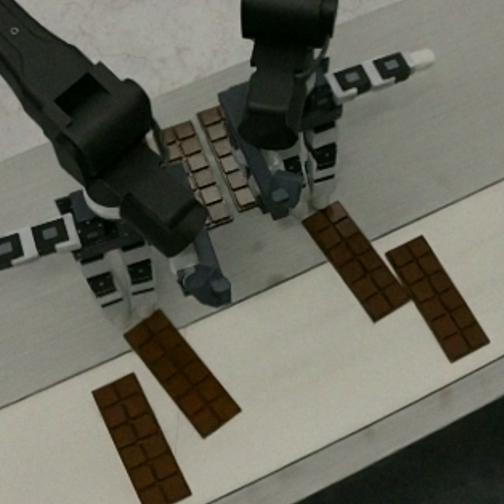

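{"name": "execute_actions", "arguments": {"actions": [[[0.012,0.005,0,0,0,0,-0.09,0.548,0.577,0.696,0.09,0.548,0.577,0.696,0,-0.685,-0.299,0.116,0.714,0.678,0.226,0.168,0.3,-0.9,0.016,0.003,0,0,0,0,-0.09,0.548,0.577,0.696,0.09,0.548,0.577,0.696,0,-0.685,-0.299,0.116,0.714,0.678,0.226,0.168,0.3,-0.9],[0.024,0.01,0,0,0,0,-0.09,0.548,0.577,0.696,0.09,0.548,0.577,0.696,0,-0.685,-0.299,0.116,0.714,0.678,0.226,0.168,0.3,-0.9,0.032,0.006,0,0,0,0,-0.09,0.548,0.577,0.696,0.09,0.548,0.577,0.696,0,-0.685,-0.299,0.116,0.714,0.678,0.226,0.168,0.3,-0.9],[0.036,0.015,0,0,0,0,-0.09,0.548,0.577,0.696,0.09,0.548,0.577,0.696,0,-0.685,-0.299,0.116,0.714,0.678,0.226,0.168,0.3,-0.9,0.048,0.009,0,0,0,0,-0.09,0.548,0.577,0.696,0.09,0.548,0.577,0.696,0,-0.685,-0.299,0.116,0.714,0.678,0.226,0.168,0.3,-0.9],[0.048,0.015,0,0,0,0,-0.09,0.548,0.577,0.696,0.09,0.548,0.577,0.696,0,-0.685,-0.299,0.116,0.714,0.678,0.226,0.168,0.3,-0.9,0.064,0.012,0,0,0,0,-0.09,0.548,0.577,0.696,0.09,0.548,0.577,0.696,0,-0.685,-0.299,0.116,0.714,0.678,0.226,0.168,0.3,-0.9],[0.06,0.015,0,0,0,0,-0.09,0.548,0.577,0.696,0.09,0.548,0.577,0.696,0,-0.685,-0.299,0.116,0.714,0.678,0.226,0.168,0.3,-0.9,0.08,0.015,0,0,0,0,-0.09,0.548,0.577,0.696,0.09,0.548,0.577,0.696,0,-0.685,-0.299,0.116,0.714,0.678,0.226,0.168,0.3,-0.9]]], "cameras": ["cam_high"]}}

{"name": "zoom_image", "arguments": {"camera": "cam_high", "region": [140, 160, 360, 380]}}

Scene clock: 216.53 s.
left_arm: end_effector_position=(+0.5503, -0.2979, +0.1475) hand_goal=(-0.090, +0.548, +0.578, +0.696, +0.090, +0.548, +0.578, +0.696, +0.000, -0.684, -0.298, +0.116, +0.714, +0.678, +0.226, +0.168) hand_measured=(-0.092, +0.552, +0.582, +0.698, +0.090, +0.552, +0.580, +0.696, +0.000, -0.672, -0.294, +0.118, +0.714, +0.676, +0.222, +0.166) hand_current_ma=(-2, +9, +6, +5, +1, +6, +5, +0, +0, +29, +5, +4, -1, -5, -12, -5) hand_state=(goal, goal, goal, goal, goal, goal, goal, goal, goal, goal, goal, goal, goal, goal, goal, goal) hand_current_limit=0.30 hand_speed=-0.90 end_effector_quat_wxyz=(+0.005, +0.723, +0.690, -0.017) | right_arm: end_effector_position=(+0.5478, +0.1568, +0.1605) hand_goal=(-0.090, +0.548, +0.578, +0.696, +0.090, +0.548, +0.578, +0.696, +0.000, -0.684, -0.298, +0.116, +0.714, +0.678, +0.226, +0.168) hand_measured=(-0.088, +0.548, +0.580, +0.698, +0.096, +0.552, +0.580, +0.696, +0.000, -0.670, -0.296, +0.118, +0.714, +0.678, +0.222, +0.168) hand_current_ma=(+2, +1, +1, +2, +7, +5, +2, +0, +0, +27, +2, +2, -1, -1, -5, +0) hand_state=(goal, goal, goal, goal, goal, goal, goal, goal, goal, goal, goal, goal, goal, goal, goal, goal) hand_current_limit=0.30 hand_speed=-0.90 end_effector_quat_wxyz=(-0.012, +0.748, +0.664, +0.003)
Joint positions: left_arm=[-0.587 1.84 1.627 -1.355 0.035 -0.54] | right_arm=[0.379 1.685 1.449 -1.338 -0.024 0.498]
Joint torques (N m): left_arm=[1.08 -13.16 11.29 -0.08 -0.12 0.12] | right_arm=[-0.73 -12.63 11.4 0.29 0.19 -0.14]
Heat: left arm: hottest elbow 44 °C; right arm: hottest elbow 44 °C.
Hand target: left_arm +0.5635, -0.3071, +0.1560; +0.015, +0.729, +0.684, -0.015 | right_arm +0.5631, +0.1574, +0.1678; -0.009, +0.748, +0.664, +0.010
Off the commanded pose: left_arm 0.018 m, 1 deg | right_arm 0.017 m, 1 deg.
Step readings (end_effector_position of left_arm | right_arm):
0: (+0.5115, -0.3101, +0.1487) | (+0.4966, +0.1453, +0.1612)
1: (+0.5115, -0.3102, +0.1487) | (+0.4967, +0.1454, +0.1613)
2: (+0.5118, -0.3102, +0.1488) | (+0.4972, +0.1456, +0.1614)
4: (+0.5139, -0.3102, +0.1491) | (+0.5012, +0.1470, +0.1617)
8: (+0.5299, -0.3080, +0.1491) | (+0.5249, +0.1531, +0.1624)
15: (+0.5499, -0.2981, +0.1495) | (+0.5480, +0.1568, +0.1625)
Images, in order (width x height): cam_high 504x504.

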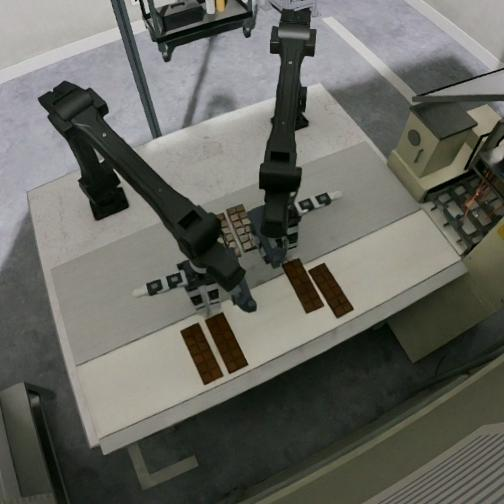

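Scaled by 2.291 from the camera's 504x504 image, which has a finer 720x720 frame.

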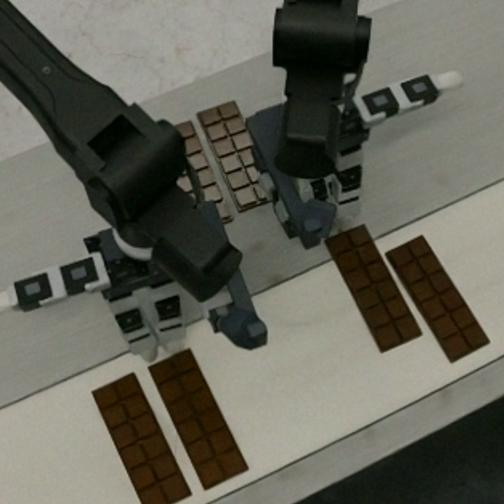

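{"name": "execute_actions", "arguments": {"actions": [[[0.015,0,0,0,0,0,-0.09,0.548,0.577,0.696,0.09,0.548,0.577,0.696,0,-0.685,-0.299,0.116,0.714,0.678,0.226,0.168,0.3,-0.9,-0.02,0,0.003,0,0,0,-0.09,0.548,0.577,0.696,0.09,0.548,0.577,0.696,0,-0.685,-0.299,0.116,0.714,0.678,0.226,0.168,0.3,-0.9],[0.03,0,0,0,0,0,-0.09,0.548,0.577,0.696,0.09,0.548,0.577,0.696,0,-0.685,-0.299,0.116,0.714,0.678,0.226,0.168,0.3,-0.9,-0.04,0,0.01,0,0,0,-0.09,0.548,0.577,0.696,0.09,0.548,0.577,0.696,0,-0.685,-0.299,0.116,0.714,0.678,0.226,0.168,0.3,-0.9],[0.045,0,0,0,0,0,-0.09,0.548,0.577,0.696,0.09,0.548,0.577,0.696,0,-0.685,-0.299,0.116,0.714,0.678,0.226,0.168,0.3,-0.9,-0.06,0,0.02,0,0,0,-0.09,0.548,0.577,0.696,0.09,0.548,0.577,0.696,0,-0.685,-0.299,0.116,0.714,0.678,0.226,0.168,0.3,-0.9],[0.06,0,0,0,0,0,-0.09,0.548,0.577,0.696,0.09,0.548,0.577,0.696,0,-0.685,-0.299,0.116,0.714,0.678,0.226,0.168,0.3,-0.9,-0.08,0,0.04,0,0,0,-0.09,0.548,0.577,0.696,0.09,0.548,0.577,0.696,0,-0.685,-0.299,0.116,0.714,0.678,0.226,0.168,0.3,-0.9],[0.075,0,0,0,0,0,-0.09,0.548,0.577,0.696,0.09,0.548,0.577,0.696,0,-0.685,-0.299,0.116,0.714,0.678,0.226,0.168,0.3,-0.9,-0.09,0,0.06,0,0,0,-0.09,0.548,0.577,0.696,0.09,0.548,0.577,0.696,0,-0.685,-0.299,0.116,0.714,0.678,0.226,0.168,0.3,-0.9],[0.087,0,0,0,0,0,-0.09,0.548,0.577,0.696,0.09,0.548,0.577,0.696,0,-0.685,-0.299,0.116,0.714,0.678,0.226,0.168,0.3,-0.9,-0.1,0,0.08,0,0,0,-0.09,0.548,0.577,0.696,0.09,0.548,0.577,0.696,0,-0.685,-0.299,0.116,0.714,0.678,0.226,0.168,0.3,-0.9],[0.087,0,0,0,0,0,-0.09,0.548,0.577,0.696,0.09,0.548,0.577,0.696,0,-0.685,-0.299,0.116,0.714,0.678,0.226,0.168,0.3,-0.9,-0.11,0,0.1,0,0,0,-0.09,0.548,0.577,0.696,0.09,0.548,0.577,0.696,0,-0.685,-0.299,0.116,0.714,0.678,0.226,0.168,0.3,-0.9]]], "cameras": ["cam_high"]}}

{"name": "zoom_image", "arguments": {"camera": "cam_high", "region": [140, 160, 360, 380]}}

Scene clock: 221.20 s.
left_arm: end_effector_position=(+0.6023, -0.2995, +0.1462) hand_goal=(-0.090, +0.548, +0.578, +0.696, +0.090, +0.548, +0.578, +0.696, +0.000, -0.684, -0.298, +0.116, +0.714, +0.678, +0.226, +0.168) hand_measured=(-0.092, +0.550, +0.580, +0.698, +0.090, +0.550, +0.580, +0.696, +0.000, -0.672, -0.294, +0.118, +0.714, +0.676, +0.222, +0.166) hand_current_ma=(-1, +4, +4, +3, +0, +4, +4, +0, +0, +29, +5, +4, -1, -5, -12, -5) hand_state=(goal, goal, goal, goal, goal, goal, goal, goal, goal, goal, goal, goal, goal, goal, goal, goal) hand_current_limit=0.30 hand_speed=-0.90 end_effector_quat_wxyz=(+0.005, +0.724, +0.689, -0.017) | right_arm: end_effector_position=(+0.4967, +0.1539, +0.2225) hand_goal=(-0.090, +0.548, +0.578, +0.696, +0.090, +0.548, +0.578, +0.696, +0.000, -0.684, -0.298, +0.116, +0.714, +0.678, +0.226, +0.168) hand_measured=(-0.088, +0.548, +0.580, +0.698, +0.092, +0.550, +0.580, +0.696, +0.000, -0.670, -0.296, +0.118, +0.712, +0.678, +0.222, +0.168) hand_current_ma=(+2, +1, +1, +2, +2, +2, +2, +0, +0, +27, +2, +2, -1, -1, -5, +0) hand_state=(goal, goal, goal, goal, goal, goal, goal, goal, goal, goal, goal, goal, goal, goal, goal, goal) hand_current_limit=0.30 hand_speed=-0.90 end_effector_quat_wxyz=(-0.010, +0.746, +0.666, +0.009)
Joint positions: left_arm=[-0.541 1.962 1.807 -1.416 0.035 -0.492] | right_arm=[0.413 1.524 1.416 -1.451 -0.024 0.528]
Joint torques (N m): left_arm=[1.08 -15.15 11.49 -0.09 -0.1 0.13] | right_arm=[0.62 -12.1 9.42 0.17 0.2 0.1]
Heat: left arm: hottest elbow 44 °C; right arm: hottest elbow 45 °C.
Hand target: left_arm +0.6156, -0.3072, +0.1559; +0.015, +0.729, +0.684, -0.015 | right_arm +0.4971, +0.1574, +0.2277; -0.009, +0.748, +0.664, +0.010
Off the commanded pose: left_arm 0.018 m, 1 deg | right_arm 0.006 m, 0 deg.
Step readings (end_effector_position of left_arm | right_arm):
0: (+0.5502, -0.2979, +0.1468) | (+0.5478, +0.1568, +0.1605)
1: (+0.5503, -0.2980, +0.1469) | (+0.5478, +0.1568, +0.1605)
2: (+0.5506, -0.2982, +0.1470) | (+0.5478, +0.1568, +0.1605)
4: (+0.5533, -0.2994, +0.1474) | (+0.5475, +0.1567, +0.1613)
8: (+0.5733, -0.3069, +0.1491) | (+0.5315, +0.1548, +0.1669)
15: (+0.5998, -0.3025, +0.1485) | (+0.5027, +0.1529, +0.2147)
Images, in order (width x height): cam_high 504x504.

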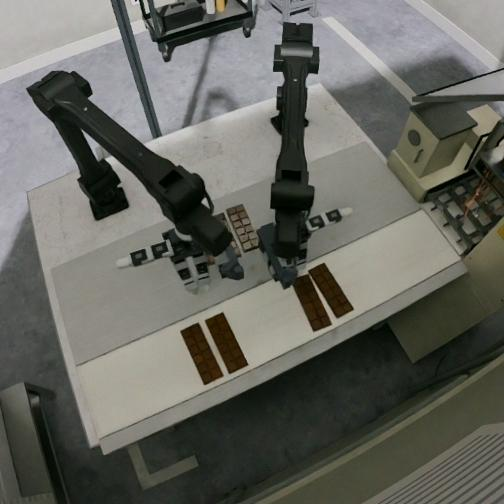

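Scaled by 2.291 from the camera's 504x504 image, which has a finer 720x720 frame.

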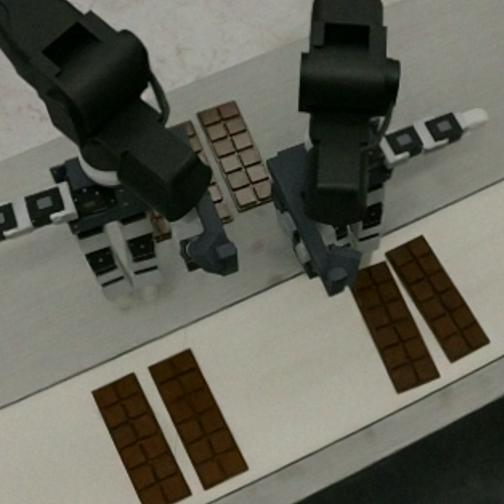

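{"name": "execute_actions", "arguments": {"actions": [[[-0.02,0,0.003,0,0,0,-0.09,0.548,0.577,0.696,0.09,0.548,0.577,0.696,0,-0.685,-0.299,0.116,0.714,0.678,0.226,0.168,0.3,-0.9,-0.025,0.008,0,0,0,0,-0.09,0.548,0.577,0.696,0.09,0.548,0.577,0.696,0,-0.685,-0.299,0.116,0.714,0.678,0.226,0.168,0.3,-0.9],[-0.04,0,0.01,0,0,0,-0.09,0.548,0.577,0.696,0.09,0.548,0.577,0.696,0,-0.685,-0.299,0.116,0.714,0.678,0.226,0.168,0.3,-0.9,-0.05,0.016,0,0,0,0,-0.09,0.548,0.577,0.696,0.09,0.548,0.577,0.696,0,-0.685,-0.299,0.116,0.714,0.678,0.226,0.168,0.3,-0.9],[-0.06,0,0.02,0,0,0,-0.09,0.548,0.577,0.696,0.09,0.548,0.577,0.696,0,-0.685,-0.299,0.116,0.714,0.678,0.226,0.168,0.3,-0.9,-0.08,0.024,0,0,0,0,-0.09,0.548,0.577,0.696,0.09,0.548,0.577,0.696,0,-0.685,-0.299,0.116,0.714,0.678,0.226,0.168,0.3,-0.9],[-0.08,0,0.04,0,0,0,-0.09,0.548,0.577,0.696,0.09,0.548,0.577,0.696,0,-0.685,-0.299,0.116,0.714,0.678,0.226,0.168,0.3,-0.9,-0.11,0.032,0,0,0,0,-0.09,0.548,0.577,0.696,0.09,0.548,0.577,0.696,0,-0.685,-0.299,0.116,0.714,0.678,0.226,0.168,0.3,-0.9],[-0.09,0,0.06,0,0,0,-0.09,0.548,0.577,0.696,0.09,0.548,0.577,0.696,0,-0.685,-0.299,0.116,0.714,0.678,0.226,0.168,0.3,-0.9,-0.14,0.04,0,0,0,0,-0.09,0.548,0.577,0.696,0.09,0.548,0.577,0.696,0,-0.685,-0.299,0.116,0.714,0.678,0.226,0.168,0.3,-0.9],[-0.1,0,0.08,0,0,0,-0.09,0.548,0.577,0.696,0.09,0.548,0.577,0.696,0,-0.685,-0.299,0.116,0.714,0.678,0.226,0.168,0.3,-0.9,-0.17,0.048,0,0,0,0,-0.09,0.548,0.577,0.696,0.09,0.548,0.577,0.696,0,-0.685,-0.299,0.116,0.714,0.678,0.226,0.168,0.3,-0.9],[-0.11,0,0.1,0,0,0,-0.09,0.548,0.577,0.696,0.09,0.548,0.577,0.696,0,-0.685,-0.299,0.116,0.714,0.678,0.226,0.168,0.3,-0.9,-0.2,0.056,0,0,0,0,-0.09,0.548,0.577,0.696,0.09,0.548,0.577,0.696,0,-0.685,-0.299,0.116,0.714,0.678,0.226,0.168,0.3,-0.9],[-0.12,0.01,0.12,0,0,0,-0.09,0.548,0.577,0.696,0.09,0.548,0.577,0.696,0,-0.685,-0.299,0.116,0.714,0.678,0.226,0.168,0.3,-0.9,-0.222,0.064,0,0,0,0,-0.09,0.548,0.577,0.696,0.09,0.548,0.577,0.696,0,-0.685,-0.299,0.116,0.714,0.678,0.226,0.168,0.3,-0.9]],[[-0.02,0.01,0,0,0,0,-0.09,0.548,0.577,0.696,0.09,0.548,0.577,0.696,0,-0.685,-0.299,0.116,0.714,0.678,0.226,0.168,0.3,-0.9,-0.03,0.008,0,0,0,0,-0.09,0.548,0.577,0.696,0.09,0.548,0.577,0.696,0,-0.685,-0.299,0.116,0.714,0.678,0.226,0.168,0.3,-0.9],[-0.04,0.02,0,0,0,0,-0.09,0.548,0.577,0.696,0.09,0.548,0.577,0.696,0,-0.685,-0.299,0.116,0.714,0.678,0.226,0.168,0.3,-0.9,-0.06,0.016,0,0,0,0,-0.09,0.548,0.577,0.696,0.09,0.548,0.577,0.696,0,-0.685,-0.299,0.116,0.714,0.678,0.226,0.168,0.3,-0.9],[-0.06,0.03,0,0,0,0,-0.09,0.548,0.577,0.696,0.09,0.548,0.577,0.696,0,-0.685,-0.299,0.116,0.714,0.678,0.226,0.168,0.3,-0.9,-0.09,0.024,0,0,0,0,-0.09,0.548,0.577,0.696,0.09,0.548,0.577,0.696,0,-0.685,-0.299,0.116,0.714,0.678,0.226,0.168,0.3,-0.9],[-0.08,0.04,0,0,0,0,-0.09,0.548,0.577,0.696,0.09,0.548,0.577,0.696,0,-0.685,-0.299,0.116,0.714,0.678,0.226,0.168,0.3,-0.9,-0.12,0.032,0,0,0,0,-0.09,0.548,0.577,0.696,0.09,0.548,0.577,0.696,0,-0.685,-0.299,0.116,0.714,0.678,0.226,0.168,0.3,-0.9],[-0.1,0.05,0,0,0,0,-0.09,0.548,0.577,0.696,0.09,0.548,0.577,0.696,0,-0.685,-0.299,0.116,0.714,0.678,0.226,0.168,0.3,-0.9,-0.15,0.04,0,0,0,0,-0.09,0.548,0.577,0.696,0.09,0.548,0.577,0.696,0,-0.685,-0.299,0.116,0.714,0.678,0.226,0.168,0.3,-0.9],[-0.12,0.06,0,0,0,0,-0.09,0.548,0.577,0.696,0.09,0.548,0.577,0.696,0,-0.685,-0.299,0.116,0.714,0.678,0.226,0.168,0.3,-0.9,-0.18,0.048,0,0,0,0,-0.09,0.548,0.577,0.696,0.09,0.548,0.577,0.696,0,-0.685,-0.299,0.116,0.714,0.678,0.226,0.168,0.3,-0.9],[-0.14,0.07,0,0,0,0,-0.09,0.548,0.577,0.696,0.09,0.548,0.577,0.696,0,-0.685,-0.299,0.116,0.714,0.678,0.226,0.168,0.3,-0.9,-0.205,0.056,0,0,0,0,-0.09,0.548,0.577,0.696,0.09,0.548,0.577,0.696,0,-0.685,-0.299,0.116,0.714,0.678,0.226,0.168,0.3,-0.9],[-0.16,0.08,0,0,0,0,-0.09,0.548,0.577,0.696,0.09,0.548,0.577,0.696,0,-0.685,-0.299,0.116,0.714,0.678,0.226,0.168,0.3,-0.9,-0.222,0.064,0,0,0,0,-0.09,0.548,0.577,0.696,0.09,0.548,0.577,0.696,0,-0.685,-0.299,0.116,0.714,0.678,0.226,0.168,0.3,-0.9]]], "cameras": ["cam_high"]}}

{"name": "zoom_image", "arguments": {"camera": "cam_high", "region": [140, 160, 360, 380]}}

Scene clock: 227.53 s.
left_arm: end_effector_position=(+0.4482, -0.2497, +0.2232) hand_goal=(-0.090, +0.548, +0.578, +0.696, +0.090, +0.548, +0.578, +0.696, +0.000, -0.684, -0.298, +0.116, +0.714, +0.678, +0.226, +0.168) hand_measured=(-0.092, +0.548, +0.578, +0.698, +0.090, +0.548, +0.580, +0.696, +0.000, -0.672, -0.294, +0.118, +0.712, +0.676, +0.222, +0.166) hand_current_ma=(-2, +0, +0, +2, +0, +0, +2, +0, +0, +29, +5, +4, -1, -5, -12, -5) hand_state=(goal, goal, goal, goal, goal, goal, goal, goal, goal, goal, goal, goal, goal, goal, goal, goal) hand_current_limit=0.30 hand_speed=-0.90 end_effector_quat_wxyz=(+0.005, +0.732, +0.681, -0.018) | right_arm: end_effector_position=(+0.2342, +0.2343, +0.2242) hand_goal=(-0.090, +0.548, +0.578, +0.696, +0.090, +0.548, +0.578, +0.696, +0.000, -0.684, -0.298, +0.116, +0.714, +0.678, +0.226, +0.168) hand_measured=(-0.088, +0.548, +0.580, +0.698, +0.092, +0.550, +0.580, +0.696, +0.000, -0.670, -0.296, +0.118, +0.714, +0.678, +0.222, +0.168) hand_current_ma=(+2, +1, +1, +2, +1, +1, +2, +0, +0, +27, +2, +2, +0, -1, -5, +0) hand_state=(goal, goal, goal, goal, goal, goal, goal, goal, goal, goal, goal, goal, goal, goal, goal, goal) hand_current_limit=0.30 hand_speed=-0.90 end_effector_quat_wxyz=(-0.015, +0.744, +0.668, +0.010)
Joint positions: left_arm=[-0.619 1.515 1.411 -1.464 0.037 -0.548] | right_arm=[1.04 1.122 1.048 -1.47 -0.022 1.149]
Joint torques (N m): left_arm=[0.26 -11.05 7.88 0.66 -0.14 -0.19] | right_arm=[0.91 -6.07 8.54 0.14 0.34 0.07]
Heat: left arm: hottest elbow 44 °C; right arm: hottest elbow 45 °C.
Hand target: left_arm +0.4476, -0.2531, +0.2281; +0.015, +0.729, +0.684, -0.015 | right_arm +0.2306, +0.2342, +0.2277; -0.009, +0.748, +0.664, +0.010
Off the commanded pose: left_arm 0.006 m, 1 deg | right_arm 0.005 m, 1 deg.
Step readings (end_effector_position of left_arm | right_arm):
0: (+0.6023, -0.2995, +0.1462) | (+0.4967, +0.1539, +0.2225)
1: (+0.6023, -0.2995, +0.1462) | (+0.4966, +0.1540, +0.2225)
2: (+0.6023, -0.2995, +0.1462) | (+0.4965, +0.1543, +0.2225)
4: (+0.6019, -0.2999, +0.1464) | (+0.4914, +0.1562, +0.2200)
8: (+0.5865, -0.2977, +0.1504) | (+0.4516, +0.1627, +0.2074)
15: (+0.5523, -0.3016, +0.2059) | (+0.3750, +0.1979, +0.2166)
16: (+0.5494, -0.3026, +0.2139) | (+0.3715, +0.2001, +0.2210)
17: (+0.5472, -0.3029, +0.2207) | (+0.3689, +0.2008, +0.2242)
19: (+0.5394, -0.3000, +0.2287) | (+0.3593, +0.2026, +0.2267)
23: (+0.5065, -0.2784, +0.2206) | (+0.3183, +0.2099, +0.2192)
30: (+0.4528, -0.2483, +0.2129) | (+0.2440, +0.2384, +0.2212)
Images, in order (width x height): cam_high 504x504.

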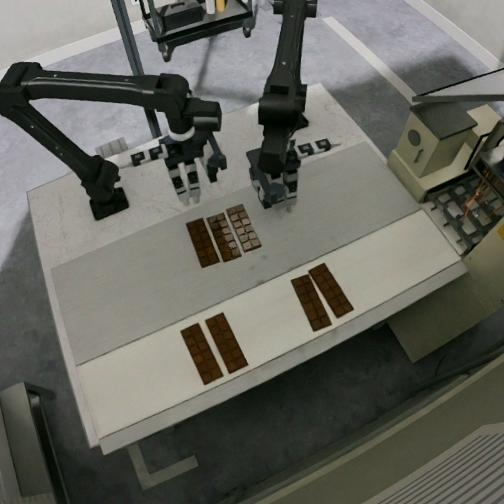

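Scaled by 2.291 from the camera's 504x504 image, which has a finer 720x720 frame.

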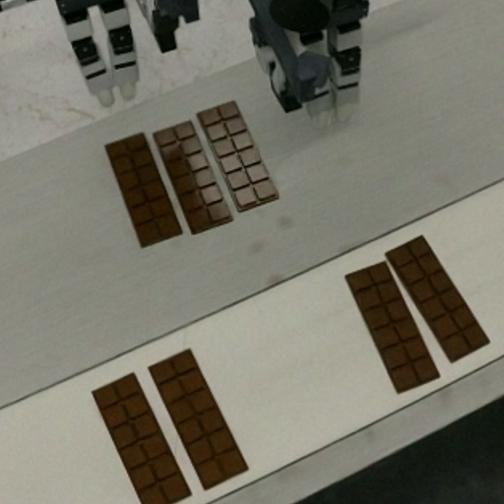

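{"name": "execute_actions", "arguments": {"actions": [[[-0.02,0,0,0,0,0,-0.09,0.548,0.577,0.696,0.09,0.548,0.577,0.696,0,-0.685,-0.299,0.116,0.714,0.678,0.226,0.168,0.3,-0.9,0,0,-0.02,0,0,0,-0.09,0.548,0.577,0.696,0.09,0.548,0.577,0.696,0,-0.685,-0.299,0.116,0.714,0.678,0.226,0.168,0.3,-0.9],[-0.04,0,0,0,0,0,-0.09,0.548,0.577,0.696,0.09,0.548,0.577,0.696,0,-0.685,-0.299,0.116,0.714,0.678,0.226,0.168,0.3,-0.9,0,0,-0.04,0,0,0,-0.09,0.548,0.577,0.696,0.09,0.548,0.577,0.696,0,-0.685,-0.299,0.116,0.714,0.678,0.226,0.168,0.3,-0.9],[-0.06,0,0,0,0,0,-0.09,0.548,0.577,0.696,0.09,0.548,0.577,0.696,0,-0.685,-0.299,0.116,0.714,0.678,0.226,0.168,0.3,-0.9,0,0,-0.06,0,0,0,-0.09,0.548,0.577,0.696,0.09,0.548,0.577,0.696,0,-0.685,-0.299,0.116,0.714,0.678,0.226,0.168,0.3,-0.9],[-0.08,0,0,0,0,0,-0.09,0.548,0.577,0.696,0.09,0.548,0.577,0.696,0,-0.685,-0.299,0.116,0.714,0.678,0.226,0.168,0.3,-0.9,0,0,-0.08,0,0,0,-0.09,0.548,0.577,0.696,0.09,0.548,0.577,0.696,0,-0.685,-0.299,0.116,0.714,0.678,0.226,0.168,0.3,-0.9],[-0.1,0,0,0,0,0,-0.09,0.548,0.577,0.696,0.09,0.548,0.577,0.696,0,-0.685,-0.299,0.116,0.714,0.678,0.226,0.168,0.3,-0.9,0,0,-0.097,0,0,0,-0.09,0.548,0.577,0.696,0.09,0.548,0.577,0.696,0,-0.685,-0.299,0.116,0.714,0.678,0.226,0.168,0.3,-0.9]]], "cameras": ["cam_high"]}}

{"name": "zoom_image", "arguments": {"camera": "cam_high", "region": [150, 160, 290, 300]}}

Scene clock: 229.67 s.
left_arm: end_effector_position=(+0.3875, -0.2532, +0.2246) hand_goal=(-0.090, +0.548, +0.578, +0.696, +0.090, +0.548, +0.578, +0.696, +0.000, -0.684, -0.298, +0.116, +0.714, +0.678, +0.226, +0.168) hand_measured=(-0.092, +0.548, +0.578, +0.698, +0.090, +0.548, +0.580, +0.696, +0.000, -0.672, -0.294, +0.118, +0.712, +0.676, +0.222, +0.166) hand_current_ma=(-1, +0, +0, +2, +0, +0, +2, +0, +0, +29, +5, +4, -1, -5, -12, -5) hand_state=(goal, goal, goal, goal, goal, goal, goal, goal, goal, goal, goal, goal, goal, goal, goal, goal) hand_current_limit=0.30 hand_speed=-0.90 end_effector_quat_wxyz=(+0.008, +0.734, +0.679, -0.017) | right_arm: end_effector_position=(+0.2305, +0.2288, +0.1676) hand_goal=(-0.090, +0.548, +0.578, +0.696, +0.090, +0.548, +0.578, +0.696, +0.000, -0.684, -0.298, +0.116, +0.714, +0.678, +0.226, +0.168) hand_measured=(-0.088, +0.548, +0.580, +0.698, +0.092, +0.550, +0.580, +0.696, +0.000, -0.670, -0.296, +0.118, +0.714, +0.678, +0.222, +0.168) hand_current_ma=(+2, +1, +1, +2, +1, +1, +2, +0, +0, +27, +2, +2, +0, -1, -5, +0) hand_state=(goal, goal, goal, goal, goal, goal, goal, goal, goal, goal, goal, goal, goal, goal, goal, goal) hand_current_limit=0.30 hand_speed=-0.90 end_effector_quat_wxyz=(-0.008, +0.748, +0.664, +0.001)
Joint positions: left_arm=[-0.713 1.391 1.282 -1.45 0.035 -0.636] | right_arm=[1.046 1.145 0.915 -1.334 -0.015 1.165]
Joint torques (N m): left_arm=[0.56 -9.52 7.83 0.51 -0.23 -0.17] | right_arm=[1.08 -5.77 8.23 0.96 0.35 0.1]
Heat: left arm: hottest elbow 44 °C; right arm: hottest elbow 44 °C.
Hand target: left_arm +0.3876, -0.2532, +0.2280; +0.015, +0.729, +0.684, -0.015 | right_arm +0.2306, +0.2343, +0.1696; -0.010, +0.748, +0.664, +0.010
Off the commanded pose: left_arm 0.003 m, 1 deg | right_arm 0.006 m, 1 deg.
Step readings (end_effector_position of left_arm | right_arm):
0: (+0.4482, -0.2497, +0.2232) | (+0.2342, +0.2343, +0.2242)
1: (+0.4482, -0.2497, +0.2232) | (+0.2342, +0.2342, +0.2242)
2: (+0.4477, -0.2497, +0.2225) | (+0.2341, +0.2338, +0.2238)
4: (+0.4433, -0.2497, +0.2197) | (+0.2337, +0.2333, +0.2197)
8: (+0.4151, -0.2465, +0.2107) | (+0.2308, +0.2294, +0.1923)
15: (+0.3883, -0.2556, +0.2233) | (+0.2294, +0.2267, +0.1675)
Images, in order (width x height): cam_high 504x504.

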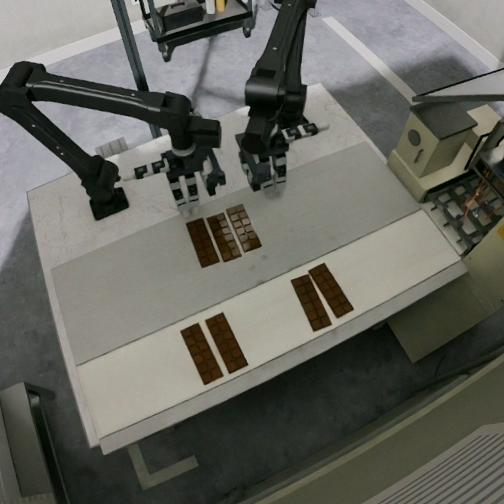

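Scaled by 3.600 from the camera's 504x504 image, which has a finer 720x720 frame.

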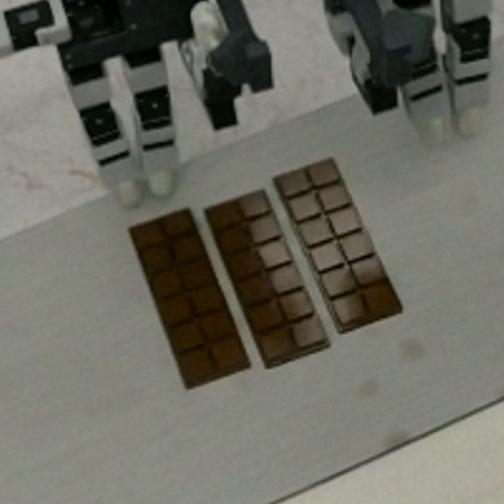

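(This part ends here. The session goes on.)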